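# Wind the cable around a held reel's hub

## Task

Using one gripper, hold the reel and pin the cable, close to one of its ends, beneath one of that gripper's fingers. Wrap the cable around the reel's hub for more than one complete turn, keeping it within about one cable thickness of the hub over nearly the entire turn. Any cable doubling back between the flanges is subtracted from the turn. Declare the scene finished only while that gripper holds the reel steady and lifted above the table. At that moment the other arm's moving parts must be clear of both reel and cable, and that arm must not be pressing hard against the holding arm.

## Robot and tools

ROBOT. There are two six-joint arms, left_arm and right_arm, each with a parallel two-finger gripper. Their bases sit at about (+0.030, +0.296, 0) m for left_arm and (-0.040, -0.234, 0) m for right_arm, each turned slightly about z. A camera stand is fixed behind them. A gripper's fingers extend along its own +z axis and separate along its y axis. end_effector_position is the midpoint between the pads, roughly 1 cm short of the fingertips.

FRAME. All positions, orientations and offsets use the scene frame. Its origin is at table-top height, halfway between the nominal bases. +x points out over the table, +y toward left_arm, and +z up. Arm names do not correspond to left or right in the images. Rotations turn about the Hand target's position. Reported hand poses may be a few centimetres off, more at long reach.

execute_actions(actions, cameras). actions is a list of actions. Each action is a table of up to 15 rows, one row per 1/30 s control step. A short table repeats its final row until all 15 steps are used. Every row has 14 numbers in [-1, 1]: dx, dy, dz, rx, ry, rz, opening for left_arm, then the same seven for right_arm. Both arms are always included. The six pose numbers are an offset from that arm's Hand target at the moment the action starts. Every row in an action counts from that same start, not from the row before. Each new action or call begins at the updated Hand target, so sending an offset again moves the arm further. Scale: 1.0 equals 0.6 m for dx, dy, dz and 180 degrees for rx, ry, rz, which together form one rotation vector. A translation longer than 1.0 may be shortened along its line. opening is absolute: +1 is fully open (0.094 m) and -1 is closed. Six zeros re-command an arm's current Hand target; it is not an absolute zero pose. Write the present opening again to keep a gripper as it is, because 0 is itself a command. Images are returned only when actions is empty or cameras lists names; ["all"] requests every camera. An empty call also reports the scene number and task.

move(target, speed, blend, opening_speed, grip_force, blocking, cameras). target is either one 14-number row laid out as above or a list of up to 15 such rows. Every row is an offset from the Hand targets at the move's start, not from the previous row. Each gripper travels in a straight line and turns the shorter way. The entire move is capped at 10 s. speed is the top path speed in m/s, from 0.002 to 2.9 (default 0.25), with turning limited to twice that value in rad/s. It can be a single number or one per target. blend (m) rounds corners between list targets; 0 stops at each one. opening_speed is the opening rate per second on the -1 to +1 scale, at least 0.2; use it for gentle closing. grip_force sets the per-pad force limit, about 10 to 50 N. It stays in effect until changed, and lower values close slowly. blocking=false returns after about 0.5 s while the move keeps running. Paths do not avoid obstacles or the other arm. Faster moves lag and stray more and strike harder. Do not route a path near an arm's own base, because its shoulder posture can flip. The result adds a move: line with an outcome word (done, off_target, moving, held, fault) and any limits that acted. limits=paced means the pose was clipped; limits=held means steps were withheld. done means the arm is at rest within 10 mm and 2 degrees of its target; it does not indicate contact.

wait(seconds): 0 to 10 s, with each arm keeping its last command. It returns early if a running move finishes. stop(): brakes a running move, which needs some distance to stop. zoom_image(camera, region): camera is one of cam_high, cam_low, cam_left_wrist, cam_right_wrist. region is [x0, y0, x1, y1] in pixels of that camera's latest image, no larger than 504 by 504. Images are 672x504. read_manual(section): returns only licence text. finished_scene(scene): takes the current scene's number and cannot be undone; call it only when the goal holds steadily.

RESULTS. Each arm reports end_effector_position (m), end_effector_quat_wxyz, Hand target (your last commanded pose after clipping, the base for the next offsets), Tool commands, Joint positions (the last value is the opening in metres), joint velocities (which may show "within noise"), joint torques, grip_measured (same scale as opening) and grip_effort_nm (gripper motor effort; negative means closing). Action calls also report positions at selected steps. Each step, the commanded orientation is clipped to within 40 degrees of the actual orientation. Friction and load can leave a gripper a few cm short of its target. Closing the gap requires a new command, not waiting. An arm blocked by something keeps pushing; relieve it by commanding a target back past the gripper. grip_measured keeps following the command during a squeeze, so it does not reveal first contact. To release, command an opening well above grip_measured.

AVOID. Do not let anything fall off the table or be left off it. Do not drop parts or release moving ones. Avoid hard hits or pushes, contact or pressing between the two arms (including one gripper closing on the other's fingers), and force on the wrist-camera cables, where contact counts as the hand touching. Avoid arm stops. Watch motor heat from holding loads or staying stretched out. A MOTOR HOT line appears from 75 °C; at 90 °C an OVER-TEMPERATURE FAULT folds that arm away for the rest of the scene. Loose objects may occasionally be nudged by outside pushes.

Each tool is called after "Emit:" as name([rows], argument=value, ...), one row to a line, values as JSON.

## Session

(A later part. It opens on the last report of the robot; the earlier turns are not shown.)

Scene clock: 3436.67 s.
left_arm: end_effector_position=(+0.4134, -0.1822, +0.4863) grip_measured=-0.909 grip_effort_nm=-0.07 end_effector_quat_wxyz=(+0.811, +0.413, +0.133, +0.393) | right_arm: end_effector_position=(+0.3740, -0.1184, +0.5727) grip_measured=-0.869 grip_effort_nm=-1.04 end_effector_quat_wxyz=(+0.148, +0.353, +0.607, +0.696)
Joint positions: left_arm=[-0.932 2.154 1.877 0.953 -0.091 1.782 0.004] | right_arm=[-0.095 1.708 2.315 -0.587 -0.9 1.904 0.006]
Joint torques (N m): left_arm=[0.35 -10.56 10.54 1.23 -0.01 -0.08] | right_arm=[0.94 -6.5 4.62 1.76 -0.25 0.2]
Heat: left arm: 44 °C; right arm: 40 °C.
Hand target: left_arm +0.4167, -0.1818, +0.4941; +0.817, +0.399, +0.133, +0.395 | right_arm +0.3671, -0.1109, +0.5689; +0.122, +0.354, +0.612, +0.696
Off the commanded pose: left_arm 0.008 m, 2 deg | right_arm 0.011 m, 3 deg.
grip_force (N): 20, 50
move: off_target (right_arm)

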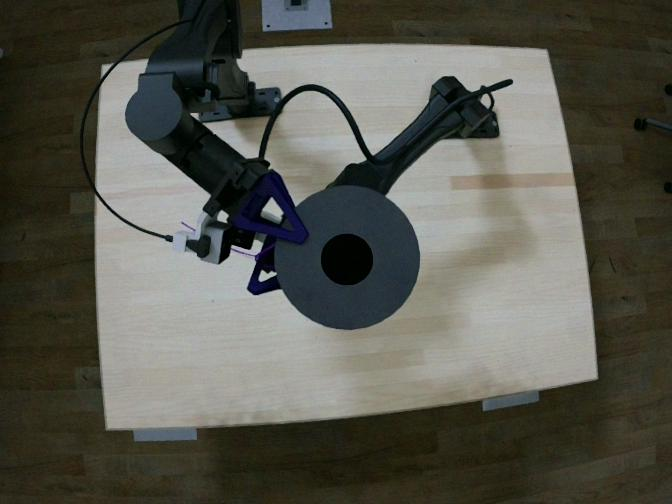

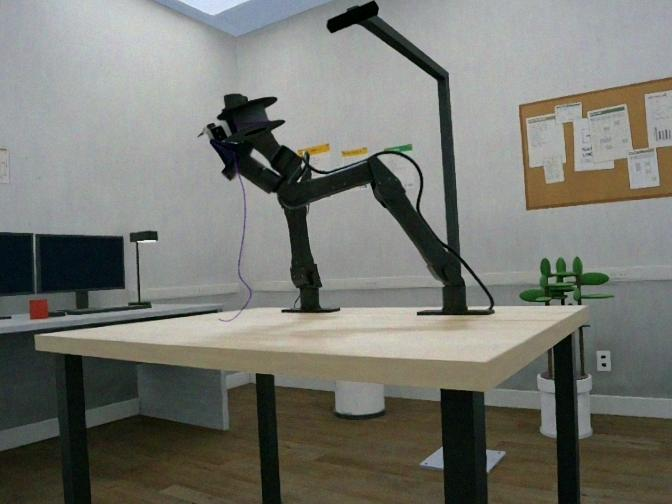

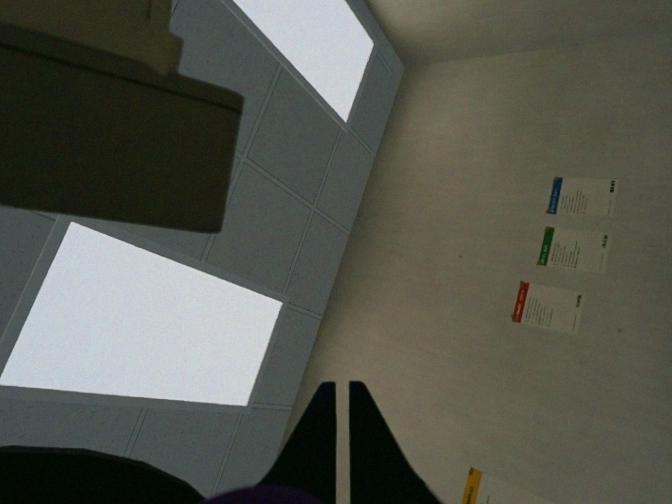

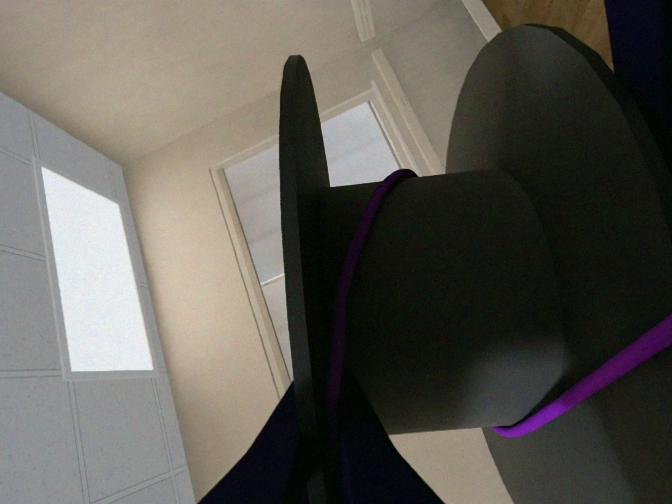

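Emit:
zoom_image(camera="cam_low", region=[180, 80, 320, 200])

Emit:
zoom_image(camera="cam_high", region=[170, 150, 440, 340])

Emit:
zoom_image(camera="cam_left_wrist", region=[0, 300, 480, 504])

Emit:
zoom_image(camera="cam_right_wrist", region=[420, 0, 672, 504])

Scaled by 3.600.

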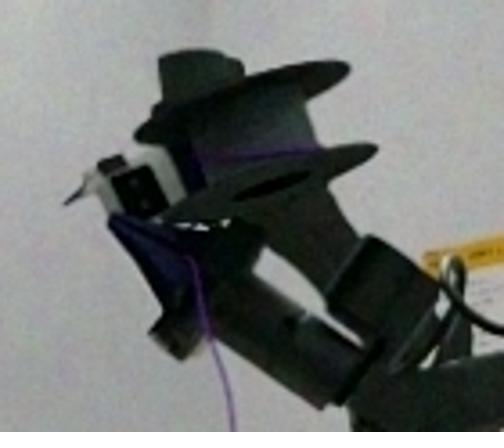

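Scaled by 1.867.

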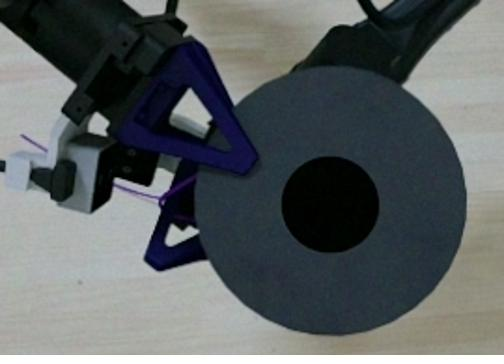

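Scaled by 1.050.

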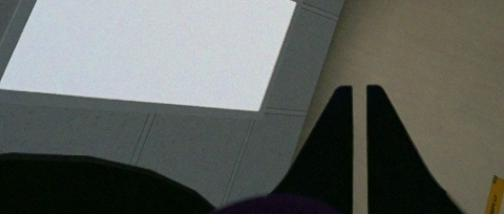

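Scaled by 1.000.

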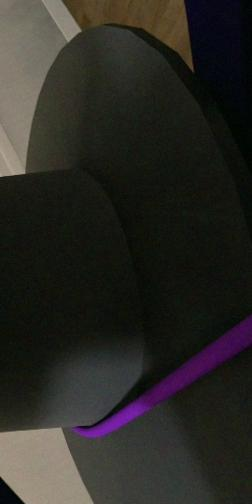

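Emit:
move(target=[-0.0622, 0.0343, -0.0167, 0, 0, 0, -0.91, -0.0948, 0.0977, 0, 0, 0, -0.1389, -1.0], speed=0.1, cameras=["cam_high", "cam_left_wrist", "cam_right_wrist", "cam_low"])

Scene clock: 3496.67 s.
left_arm: end_effector_position=(+0.3938, -0.1759, +0.4573) grip_measured=-0.909 grip_effort_nm=-0.07 end_effector_quat_wxyz=(+0.806, +0.423, +0.138, +0.391) | right_arm: end_effector_position=(+0.3219, -0.0580, +0.5628) grip_measured=-0.869 grip_effort_nm=-1.04 end_effector_quat_wxyz=(+0.287, +0.486, +0.524, +0.638)
Joint positions: left_arm=[-0.96 2.08 1.666 1.069 -0.118 1.797 0.004] | right_arm=[0.46 1.435 2.038 -0.625 0.09 1.897 0.006]
Joint torques (N m): left_arm=[-0.57 -16.2 5.67 1.28 -0.02 0.02] | right_arm=[1.7 -5.75 4.49 2.37 -0.16 0.26]
Heat: left arm: 46 °C; right arm: 36 °C.
Hand target: left_arm +0.3795, -0.1611, +0.4842; +0.817, +0.399, +0.133, +0.395 | right_arm +0.3102, -0.0523, +0.5689; +0.270, +0.478, +0.521, +0.653
Off the commanded pose: left_arm 0.034 m, 3 deg | right_arm 0.014 m, 3 deg.
grip_force (N): 20, 50
move: off_target (left_arm, right_arm)

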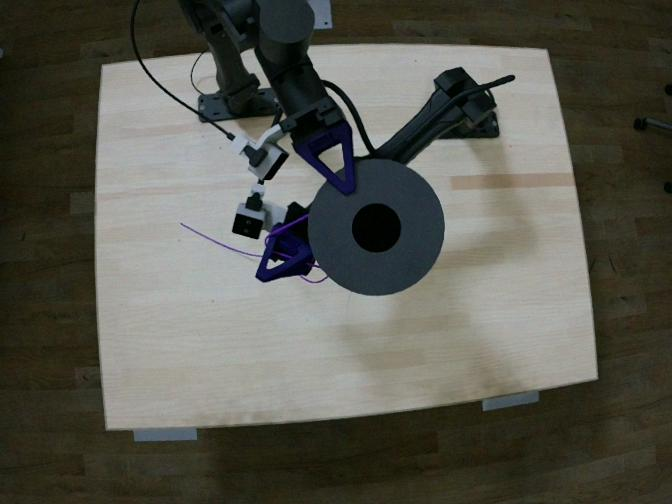

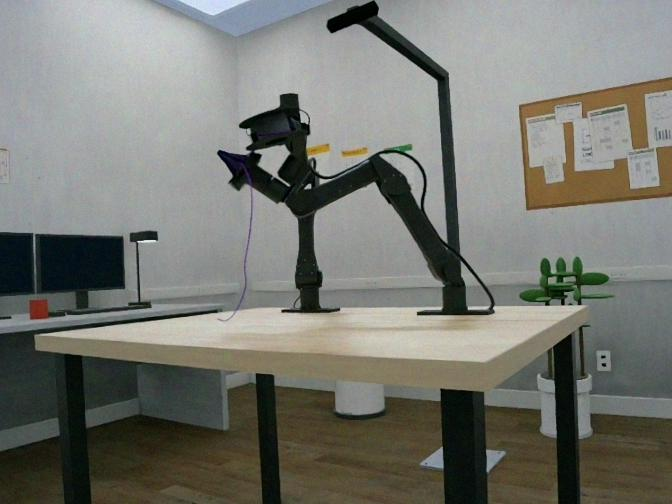

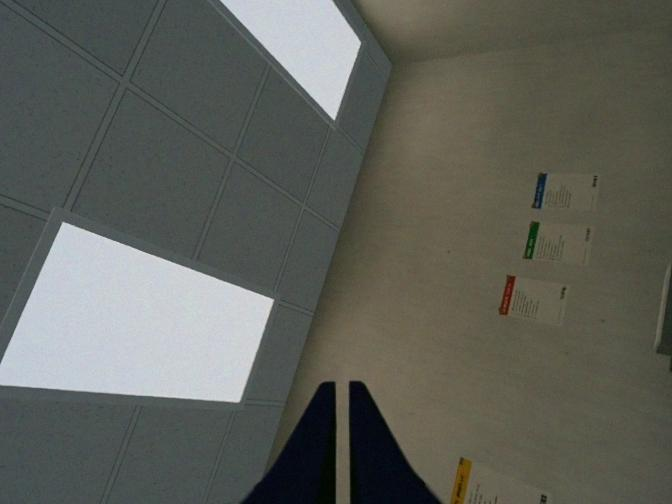

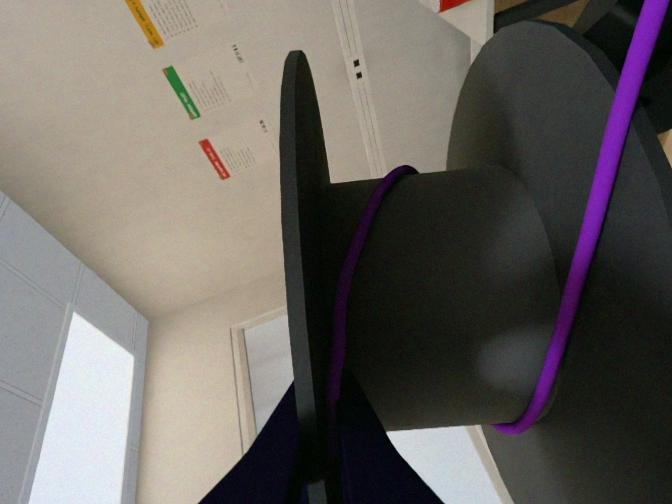

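Emit:
move(target=[0.0642, 0.0435, 0.0013, -0.0295, -0.1142, 0.1636, -0.91, -0.0123, 0.0402, 0, 0, 0, -0.1389, -1.0], speed=0.1, cameras=["cam_high", "cam_left_wrist", "cam_right_wrist", "cam_low"])

Scene clock: 3584.47 s.
left_arm: end_effector_position=(+0.4249, -0.1449, +0.4789) grip_measured=-0.909 grip_effort_nm=-0.07 end_effector_quat_wxyz=(+0.770, +0.304, +0.118, +0.548) | right_arm: end_effector_position=(+0.3095, -0.0326, +0.5534) grip_measured=-0.869 grip_effort_nm=-1.04 end_effector_quat_wxyz=(+0.422, +0.582, +0.422, +0.553)
Joint positions: left_arm=[-0.909 2.287 1.898 1.32 -0.194 2.073 0.004] | right_arm=[0.848 1.57 2.125 -0.607 0.902 1.903 0.006]
Joint torques (N m): left_arm=[0.47 -10.24 8.98 1.67 0.17 0.02] | right_arm=[1.91 -4.72 8.35 2.2 0.01 0.22]
Heat: left arm: 40 °C; right arm: 38 °C.
Hand target: left_arm +0.4179, -0.1350, +0.4850; +0.718, +0.238, +0.101, +0.646 | right_arm +0.3028, -0.0281, +0.5690; +0.405, +0.580, +0.405, +0.580
Off the commanded pose: left_arm 0.014 m, 15 deg | right_arm 0.018 m, 4 deg.
joint sent to its limit (left arm) — joint 6 (wrist roll), upper limit. The joint targets are off in orientation, not in position.
grip_force (N): 20, 50
move: off_target (left_arm, right_arm)

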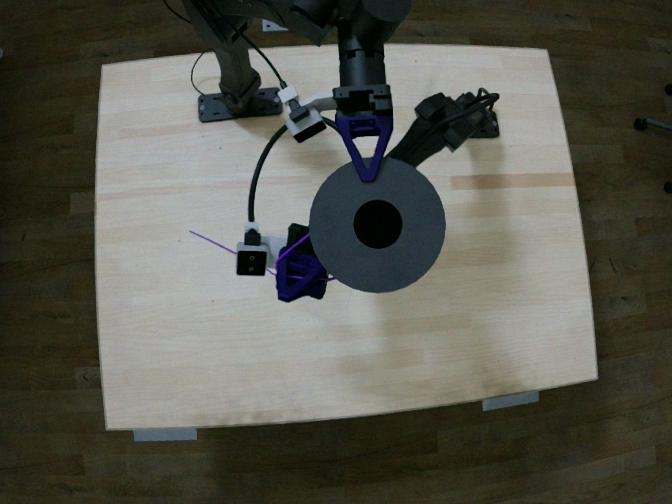

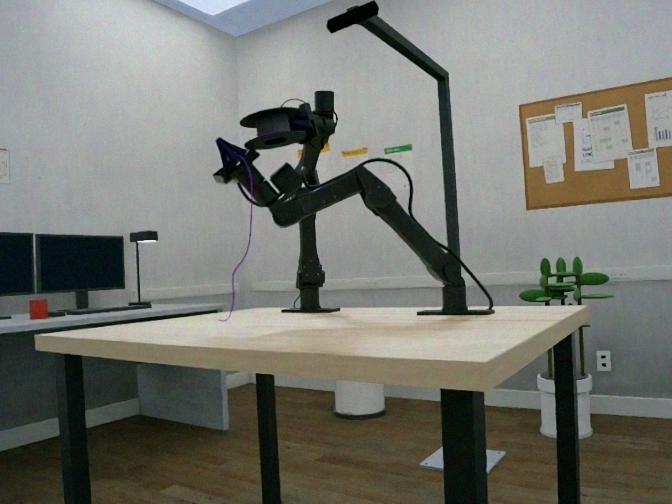

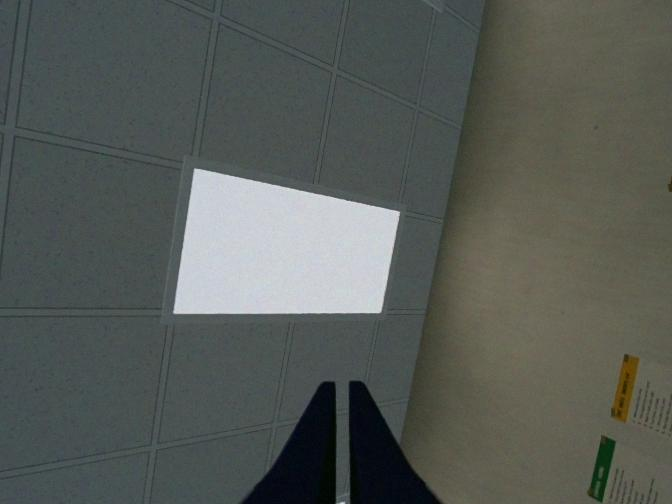

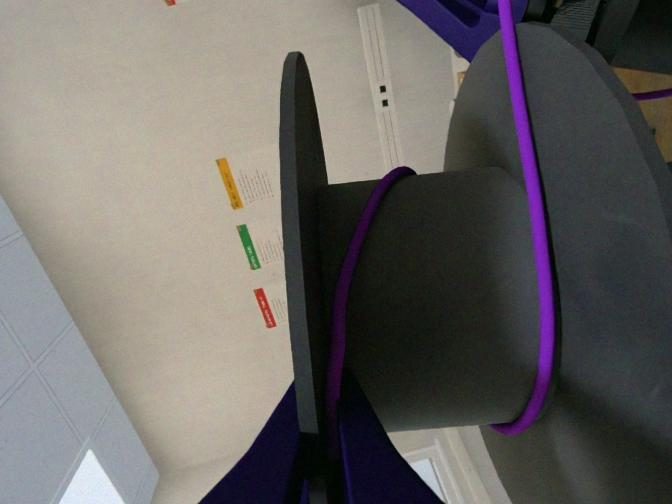

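Emit:
move([
  [0.098, 0.0833, 0.0, -0.0214, 0.01, -0.0409, -0.91, 0, 0, 0, 0, 0, 0, -1.0],
  [0.1262, 0.2045, 0.0338, -0.0428, 0.02, -0.0818, -0.91, 0, 0, 0, 0, 0, 0, -1.0],
], speed=0.1, blend=[0.03, 0], cameras=["cam_high", "cam_left_wrist", "cam_right_wrist", "cam_low"])

Scene clock: 3686.70 s.
left_arm: end_effector_position=(+0.5310, -0.0385, +0.4665) grip_measured=-0.909 grip_effort_nm=-0.06 end_effector_quat_wxyz=(+0.783, +0.284, +0.160, +0.530) | right_arm: end_effector_position=(+0.3092, -0.0252, +0.5499) grip_measured=-0.869 grip_effort_nm=-1.04 end_effector_quat_wxyz=(+0.413, +0.580, +0.429, +0.556)
Joint positions: left_arm=[-0.627 2.323 1.913 1.323 -0.096 1.776 0.004] | right_arm=[0.857 1.575 2.125 -0.614 0.888 1.917 0.006]
Joint torques (N m): left_arm=[0.12 -18.17 5.18 1.69 0.07 -0.09] | right_arm=[1.09 -5.3 8.44 2.27 0.12 0.1]
Heat: left arm: 42 °C; right arm: 38 °C.
Hand target: left_arm +0.4936, -0.0124, +0.5053; +0.806, +0.221, +0.135, +0.533 | right_arm +0.3028, -0.0282, +0.5689; +0.405, +0.580, +0.405, +0.579
Off the commanded pose: left_arm 0.060 m, 8 deg | right_arm 0.020 m, 4 deg.
grip_force (N): 20, 50
move: off_target (left_arm, right_arm)

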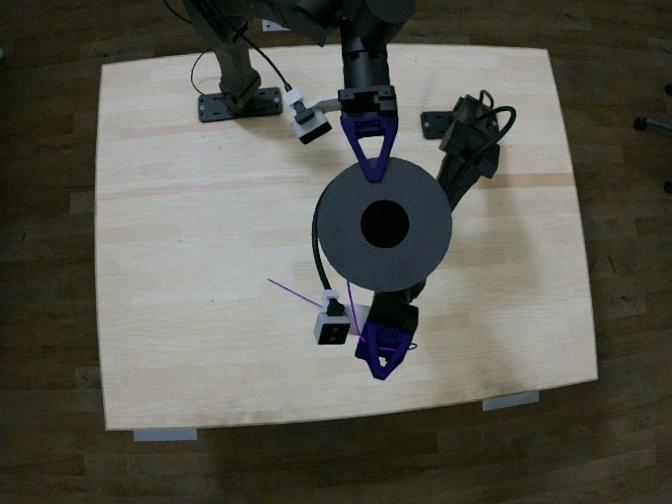

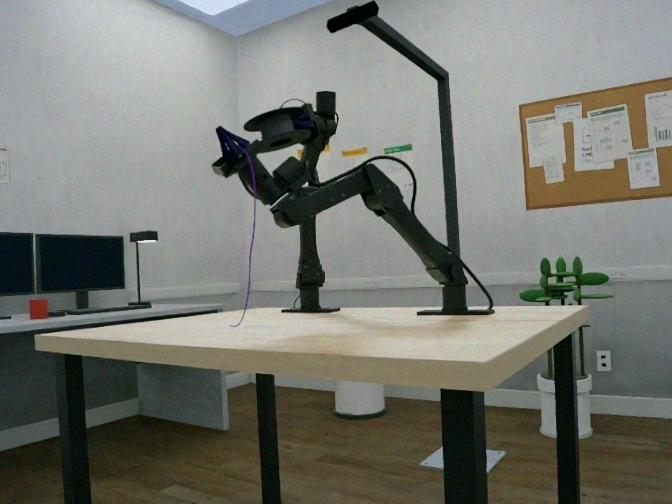

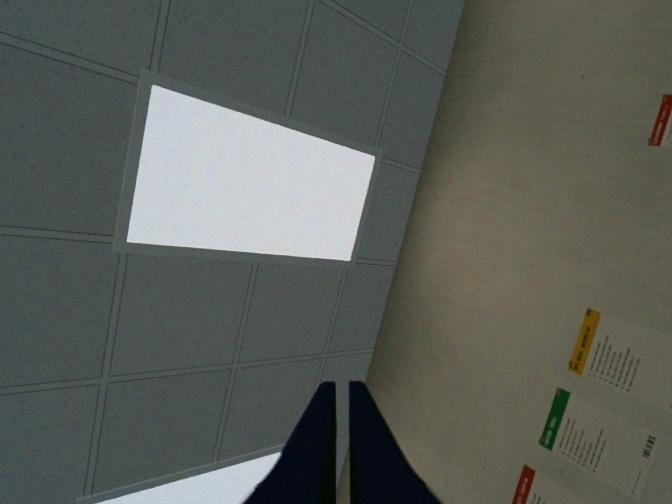

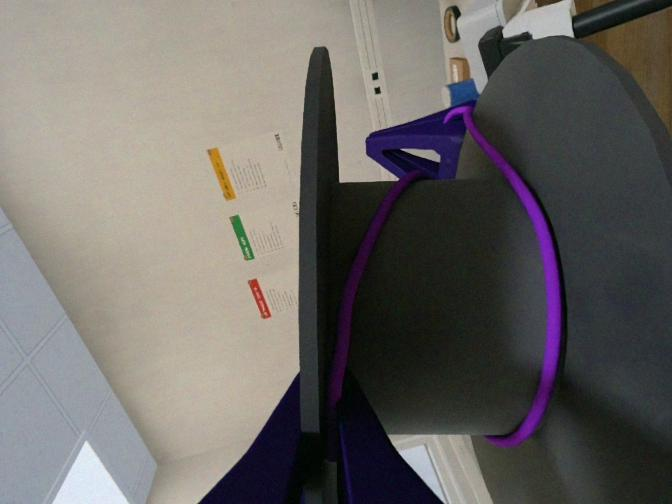

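Emit:
move(target=[0.02, -0.1127, -0.0422, 0, 0, 0, -0.91, 0, 0, 0, -0.3, 0, 0, -1.0], speed=0.12, cameras=["cam_high", "cam_left_wrist", "cam_right_wrist", "cam_low"])

Scene clock: 3722.70 s.
left_arm: end_effector_position=(+0.5061, -0.0797, +0.4862) grip_measured=-0.909 grip_effort_nm=-0.07 end_effector_quat_wxyz=(+0.803, +0.236, +0.134, +0.531) | right_arm: end_effector_position=(+0.3082, -0.0236, +0.5496) grip_measured=-0.869 grip_effort_nm=-1.04 end_effector_quat_wxyz=(+0.616, +0.327, +0.643, +0.316)
Joint positions: left_arm=[-0.714 2.465 2.178 1.32 -0.122 1.84 0.004] | right_arm=[0.862 1.575 2.125 -0.616 0.888 0.996 0.006]
Joint torques (N m): left_arm=[-0.47 -11.22 8.73 0.96 -0.11 0.01] | right_arm=[0.66 -5.23 8.36 2.3 0.14 -0.13]
Heat: left arm: 47 °C; right arm: 40 °C.
Hand target: left_arm +0.5056, -0.0799, +0.4800; +0.806, +0.221, +0.135, +0.533 | right_arm +0.3028, -0.0282, +0.5689; +0.624, +0.333, +0.624, +0.332
Off the commanded pose: left_arm 0.006 m, 2 deg | right_arm 0.021 m, 3 deg.
grip_force (N): 20, 50
move: off_target (right_arm)

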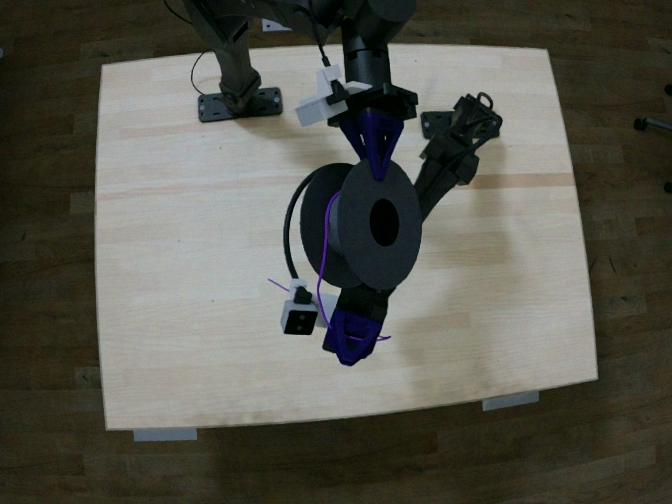

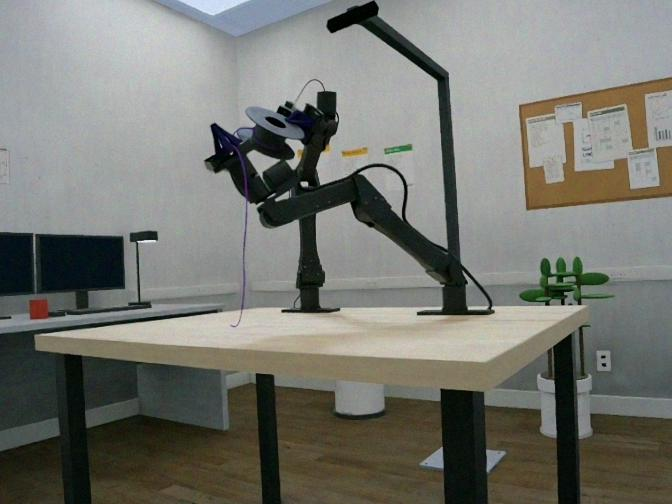

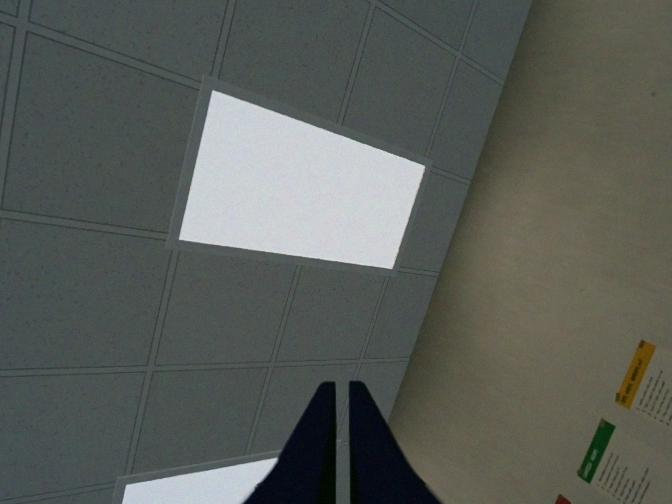

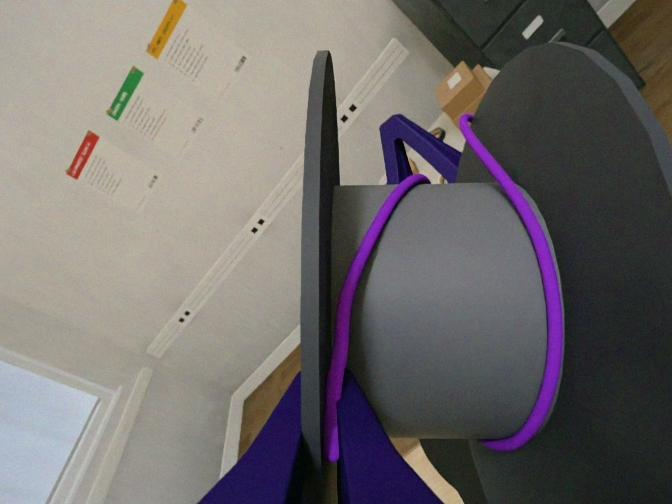

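Emit:
move(target=[0.0, 0.0, -0.015, 0, 0, 0, -0.91, 0, 0, 0, -0.311, 0, 0, -1.0], speed=0.12, cameras=["cam_high", "cam_left_wrist", "cam_right_wrist", "cam_low"])

Scene clock: 3740.97 s.
left_arm: end_effector_position=(+0.5073, -0.0811, +0.4833) grip_measured=-0.909 grip_effort_nm=-0.07 end_effector_quat_wxyz=(+0.802, +0.239, +0.135, +0.530) | right_arm: end_effector_position=(+0.3082, -0.0236, +0.5487) grip_measured=-0.869 grip_effort_nm=-1.04 end_effector_quat_wxyz=(+0.691, -0.014, +0.723, -0.012)
Joint positions: left_arm=[-0.715 2.47 2.178 1.32 -0.123 1.84 0.004] | right_arm=[0.862 1.575 2.125 -0.621 0.888 0.019 0.006]
Joint torques (N m): left_arm=[-0.4 -11.04 7.01 1.22 -0.1 0] | right_arm=[0.68 -5.34 8.27 2.37 0.14 -0.15]
Heat: left arm: 43 °C; right arm: 41 °C.
Hand target: left_arm +0.5057, -0.0799, +0.4709; +0.806, +0.221, +0.136, +0.533 | right_arm +0.3028, -0.0282, +0.5690; +0.707, +0.001, +0.707, +0.001
Off the commanded pose: left_arm 0.012 m, 2 deg | right_arm 0.021 m, 3 deg.
grip_force (N): 20, 50
move: off_target (left_arm, right_arm)

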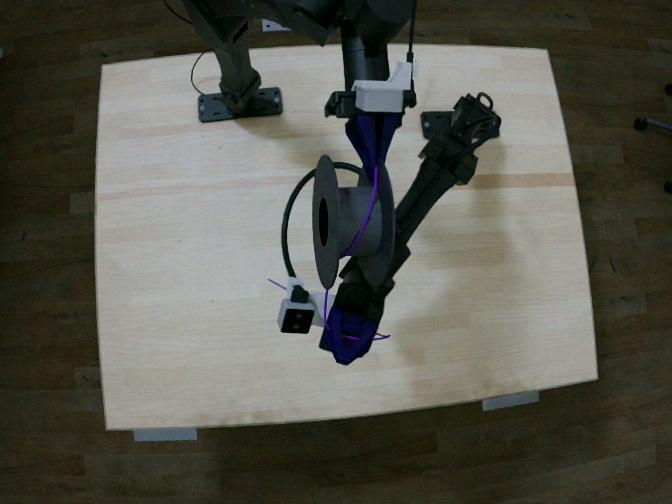

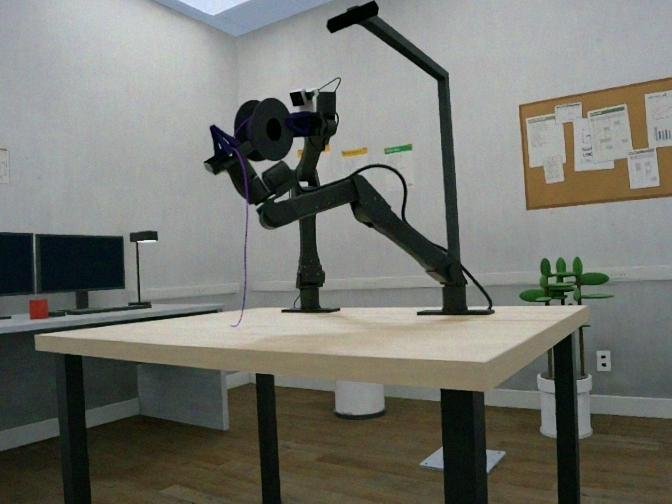

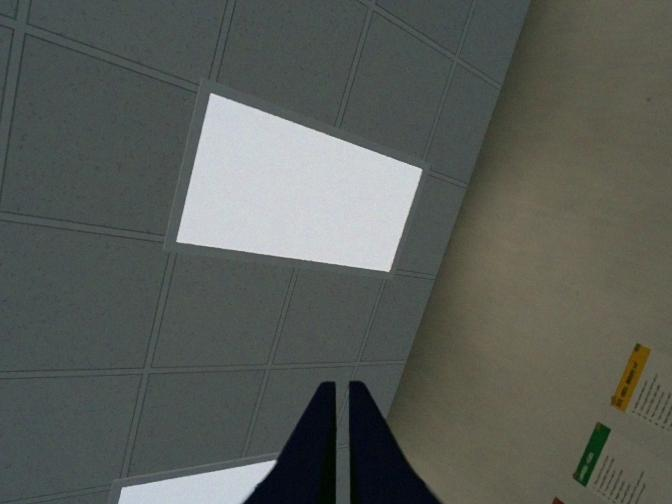

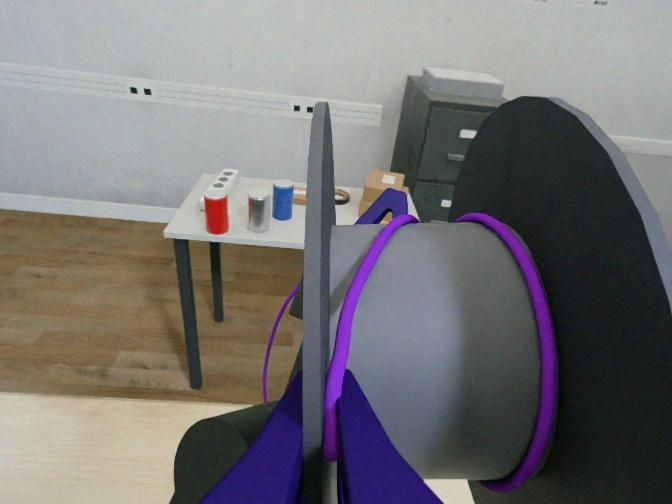

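Emit:
move(target=[-0.143, 0.0, -0.118, 0, 0, 0, -0.91, 0, 0, 0, 0, 0, 0, -1.0], speed=0.12, cameras=["cam_high", "cam_right_wrist", "cam_low"])

Scene clock: 3779.73 s.
left_arm: end_effector_position=(+0.4576, -0.1192, +0.3392) grip_measured=-0.909 grip_effort_nm=-0.06 end_effector_quat_wxyz=(+0.731, +0.435, +0.183, +0.493) | right_arm: end_effector_position=(+0.3082, -0.0239, +0.5449) grip_measured=-0.869 grip_effort_nm=-1.04 end_effector_quat_wxyz=(+0.686, -0.019, +0.727, -0.018)
Joint positions: left_arm=[-0.845 2.205 1.414 1.395 -0.214 1.911 0.004] | right_arm=[0.862 1.576 2.125 -0.64 0.89 0.018 0.006]
Joint torques (N m): left_arm=[-0.36 -16.77 4.94 2.95 -0.07 -0.04] | right_arm=[0.75 -5.59 8.08 2.59 0.12 -0.13]
Heat: left arm: 42 °C; right arm: 41 °C.
Hand target: left_arm +0.4198, -0.0798, +0.4002; +0.806, +0.221, +0.136, +0.533 | right_arm +0.3028, -0.0282, +0.5690; +0.707, +0.001, +0.707, +0.001
Off the commanded pose: left_arm 0.082 m, 27 deg | right_arm 0.025 m, 5 deg.
joint sent to its limit (left arm) — joint 4 (wrist pitch), upper limit. The joint targets are off in position and orientation.
grip_force (N): 20, 50
move: off_target (left_arm, right_arm)
Images, in order (width x height): cam_high 672x504, cam_low 672x504, cam_right_wrist 672x504.

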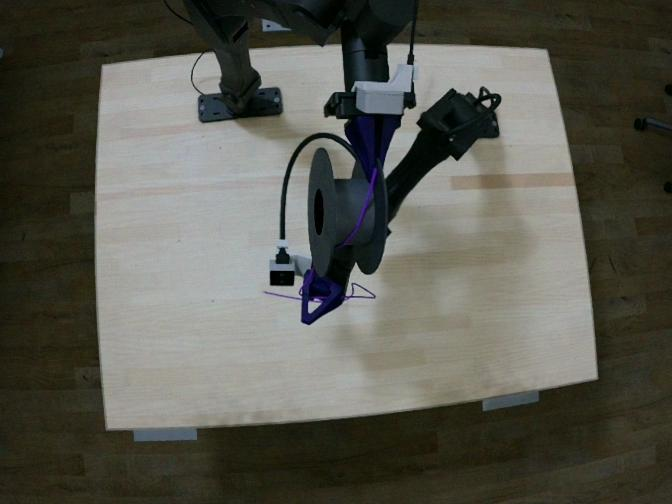

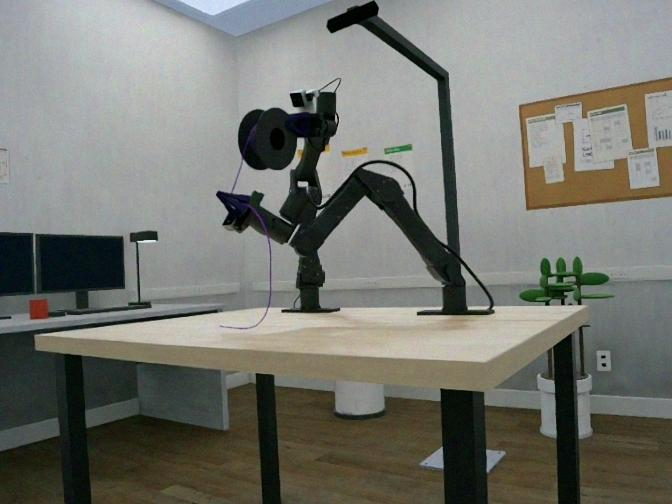

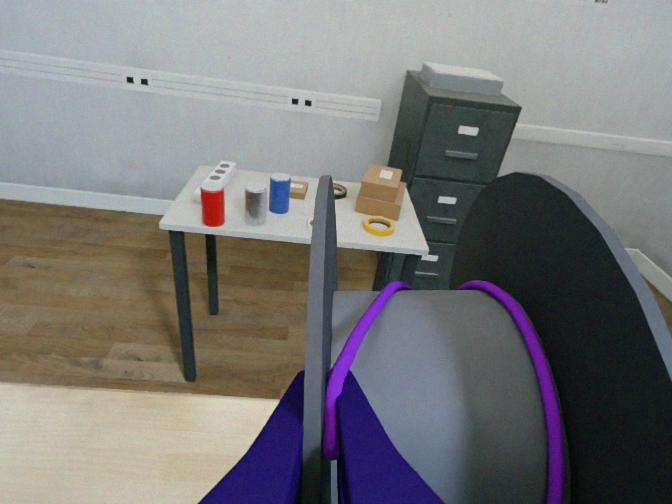

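Emit:
move(target=[-0.0497, -0.0087, -0.2003, -0.1755, 0.4034, -0.3999, -0.91, 0, 0, 0, 0, 0, 0, -1.0], speed=0.13, cameras=["all"])

Scene clock: 3816.07 s.
left_arm: end_effector_position=(+0.3953, -0.0928, +0.2607) grip_measured=-0.909 grip_effort_nm=-0.07 end_effector_quat_wxyz=(+0.735, +0.314, +0.541, -0.262) | right_arm: end_effector_position=(+0.3082, -0.0239, +0.5454) grip_measured=-0.869 grip_effort_nm=-1.04 end_effector_quat_wxyz=(+0.687, -0.019, +0.726, -0.018)
Joint positions: left_arm=[-0.802 1.87 0.918 1.173 0.073 0.168 0.004] | right_arm=[0.862 1.576 2.125 -0.638 0.89 0.018 0.006]
Joint torques (N m): left_arm=[0.5 -12.74 4.74 1.65 0.01 -0.19] | right_arm=[0.75 -5.52 8.08 2.55 0.16 -0.11]
Heat: left arm: 47 °C; right arm: 43 °C.
Hand target: left_arm +0.3900, -0.0851, +0.2799; +0.746, +0.304, +0.527, -0.272 | right_arm +0.3028, -0.0282, +0.5690; +0.707, +0.001, +0.707, +0.001
Off the commanded pose: left_arm 0.021 m, 3 deg | right_arm 0.025 m, 4 deg.
grip_force (N): 20, 50
move: off_target (left_arm, right_arm)

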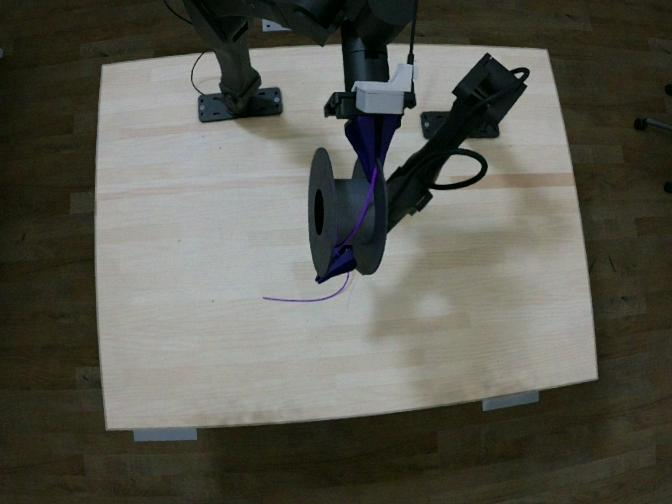

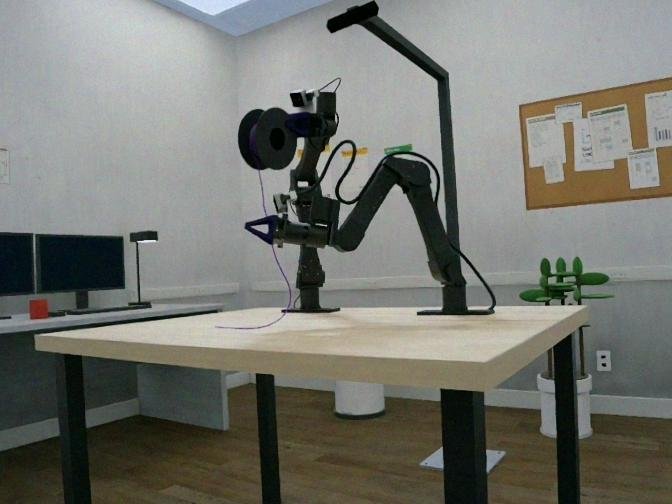

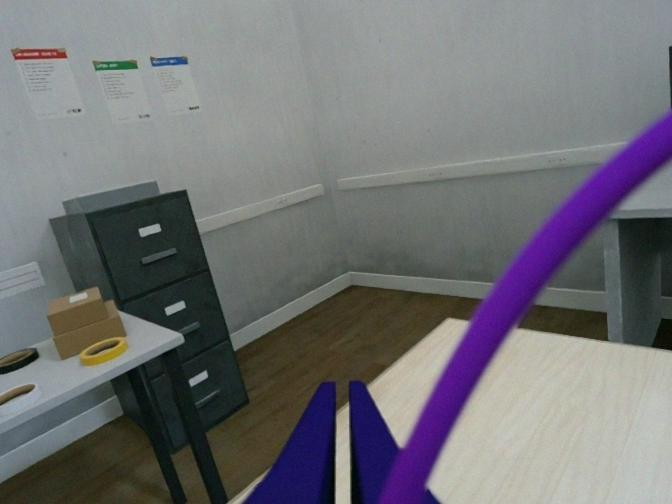

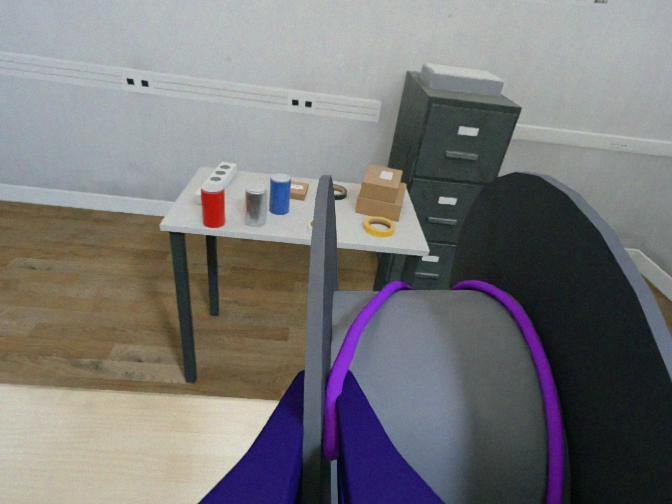

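Emit:
move(target=[0, 0, 0, 0, 0, 0, 0.6, 0, 0, 0, 0, 0, 0, -1.0], speed=0.1, opening_speed=0.8, grip_force=[50, 50], cameras=["all"])

Scene clock: 3825.93 s.
left_arm: end_effector_position=(+0.3952, -0.0928, +0.2607) grip_measured=+0.598 grip_effort_nm=0.10 end_effector_quat_wxyz=(+0.735, +0.314, +0.541, -0.262) | right_arm: end_effector_position=(+0.3082, -0.0239, +0.5455) grip_measured=-0.869 grip_effort_nm=-1.04 end_effector_quat_wxyz=(+0.687, -0.019, +0.726, -0.017)
Joint positions: left_arm=[-0.802 1.87 0.918 1.173 0.074 0.167 0.075] | right_arm=[0.862 1.576 2.125 -0.637 0.89 0.018 0.006]
Joint torques (N m): left_arm=[0.5 -12.74 4.74 1.66 0.04 -0.16] | right_arm=[0.79 -5.55 8.09 2.54 0.16 -0.12]
Heat: left arm: 46 °C; right arm: 44 °C.
Hand target: left_arm +0.3900, -0.0851, +0.2799; +0.746, +0.304, +0.527, -0.271 | right_arm +0.3028, -0.0282, +0.5690; +0.707, +0.001, +0.707, +0.001
Off the commanded pose: left_arm 0.021 m, 3 deg | right_arm 0.025 m, 4 deg.
move: off_target (left_arm, right_arm)

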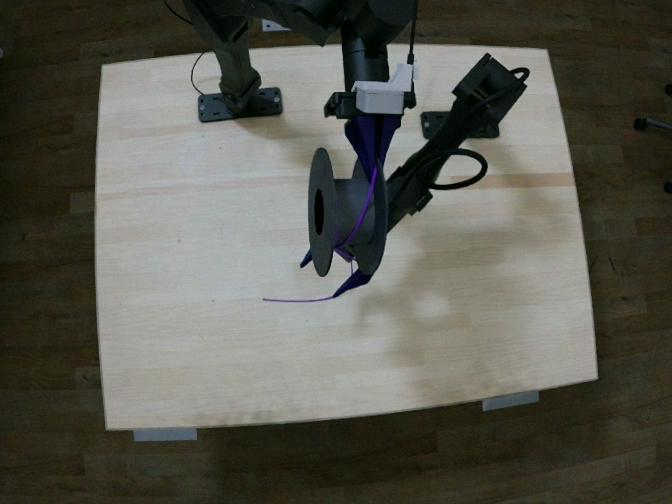

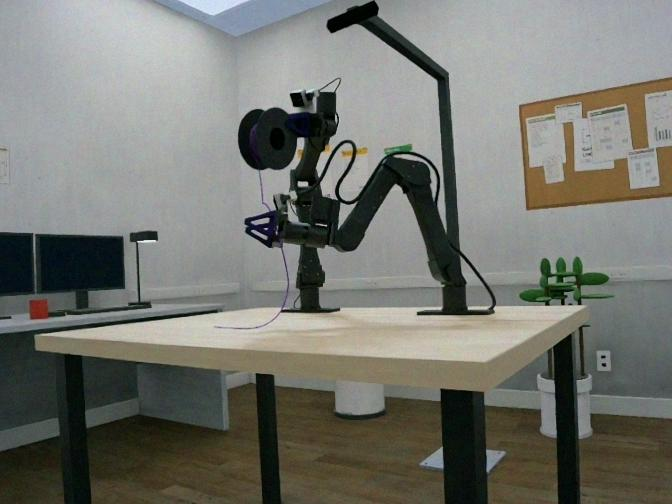

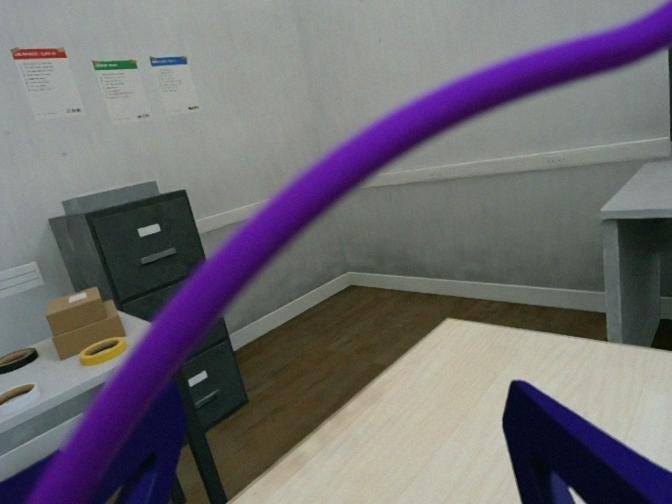

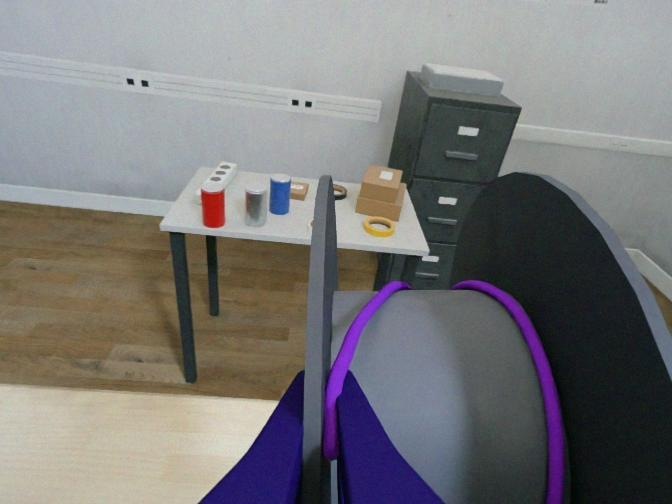

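Emit:
move(target=[-0.158, 0.187, -0.07, 0, 0, 0, 0.6, 0, 0, 0, 0, 0, 0, -1.0], speed=0.1, cameras=["all"])

Scene clock: 3838.20 s.
left_arm: end_effector_position=(+0.3022, +0.0193, +0.2010) grip_measured=+0.598 grip_effort_nm=0.10 end_effector_quat_wxyz=(+0.703, +0.329, +0.577, -0.255) | right_arm: end_effector_position=(+0.3082, -0.0239, +0.5455) grip_measured=-0.869 grip_effort_nm=-1.04 end_effector_quat_wxyz=(+0.687, -0.019, +0.726, -0.017)
Joint positions: left_arm=[-0.744 1.498 0.271 1.347 0.13 0.154 0.075] | right_arm=[0.862 1.576 2.125 -0.637 0.89 0.018 0.006]
Joint torques (N m): left_arm=[0.57 -6.83 3.79 2.69 0.01 -0.14] | right_arm=[0.73 -5.5 8.12 2.55 0.14 -0.12]
Heat: left arm: 44 °C; right arm: 44 °C.
Hand target: left_arm +0.2952, +0.0272, +0.2381; +0.746, +0.304, +0.527, -0.271 | right_arm +0.3028, -0.0282, +0.5690; +0.707, +0.001, +0.707, +0.001
Off the commanded pose: left_arm 0.038 m, 8 deg | right_arm 0.025 m, 4 deg.
move: off_target (left_arm, right_arm)

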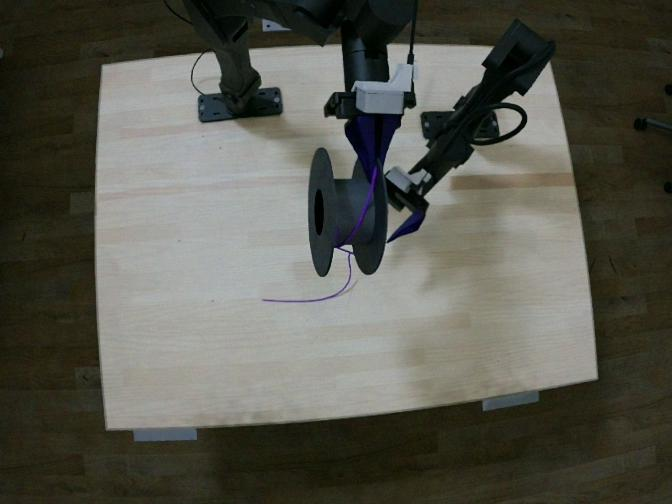

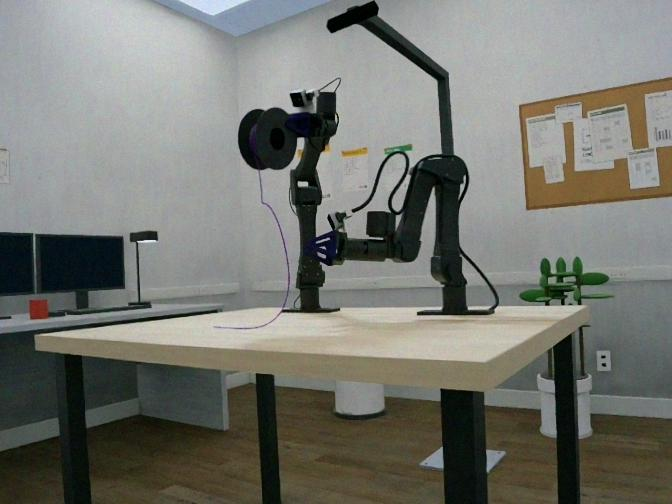

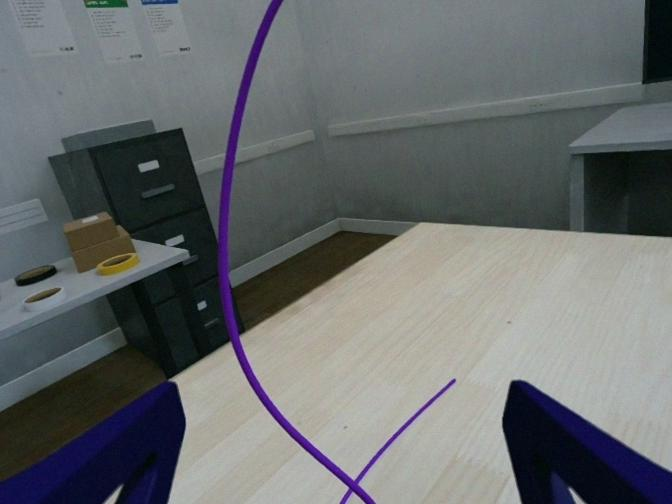

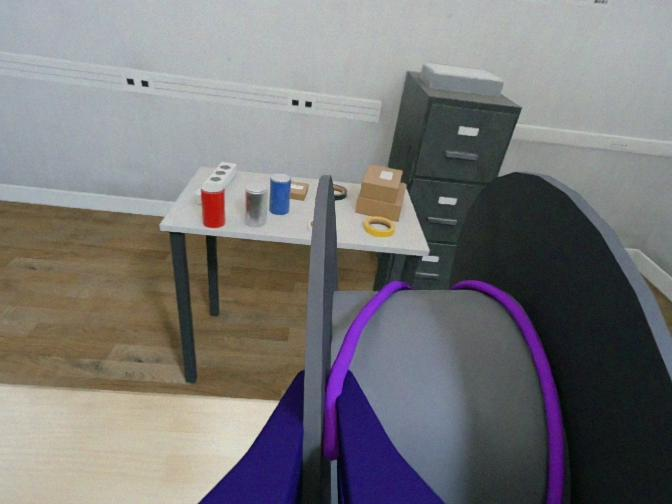

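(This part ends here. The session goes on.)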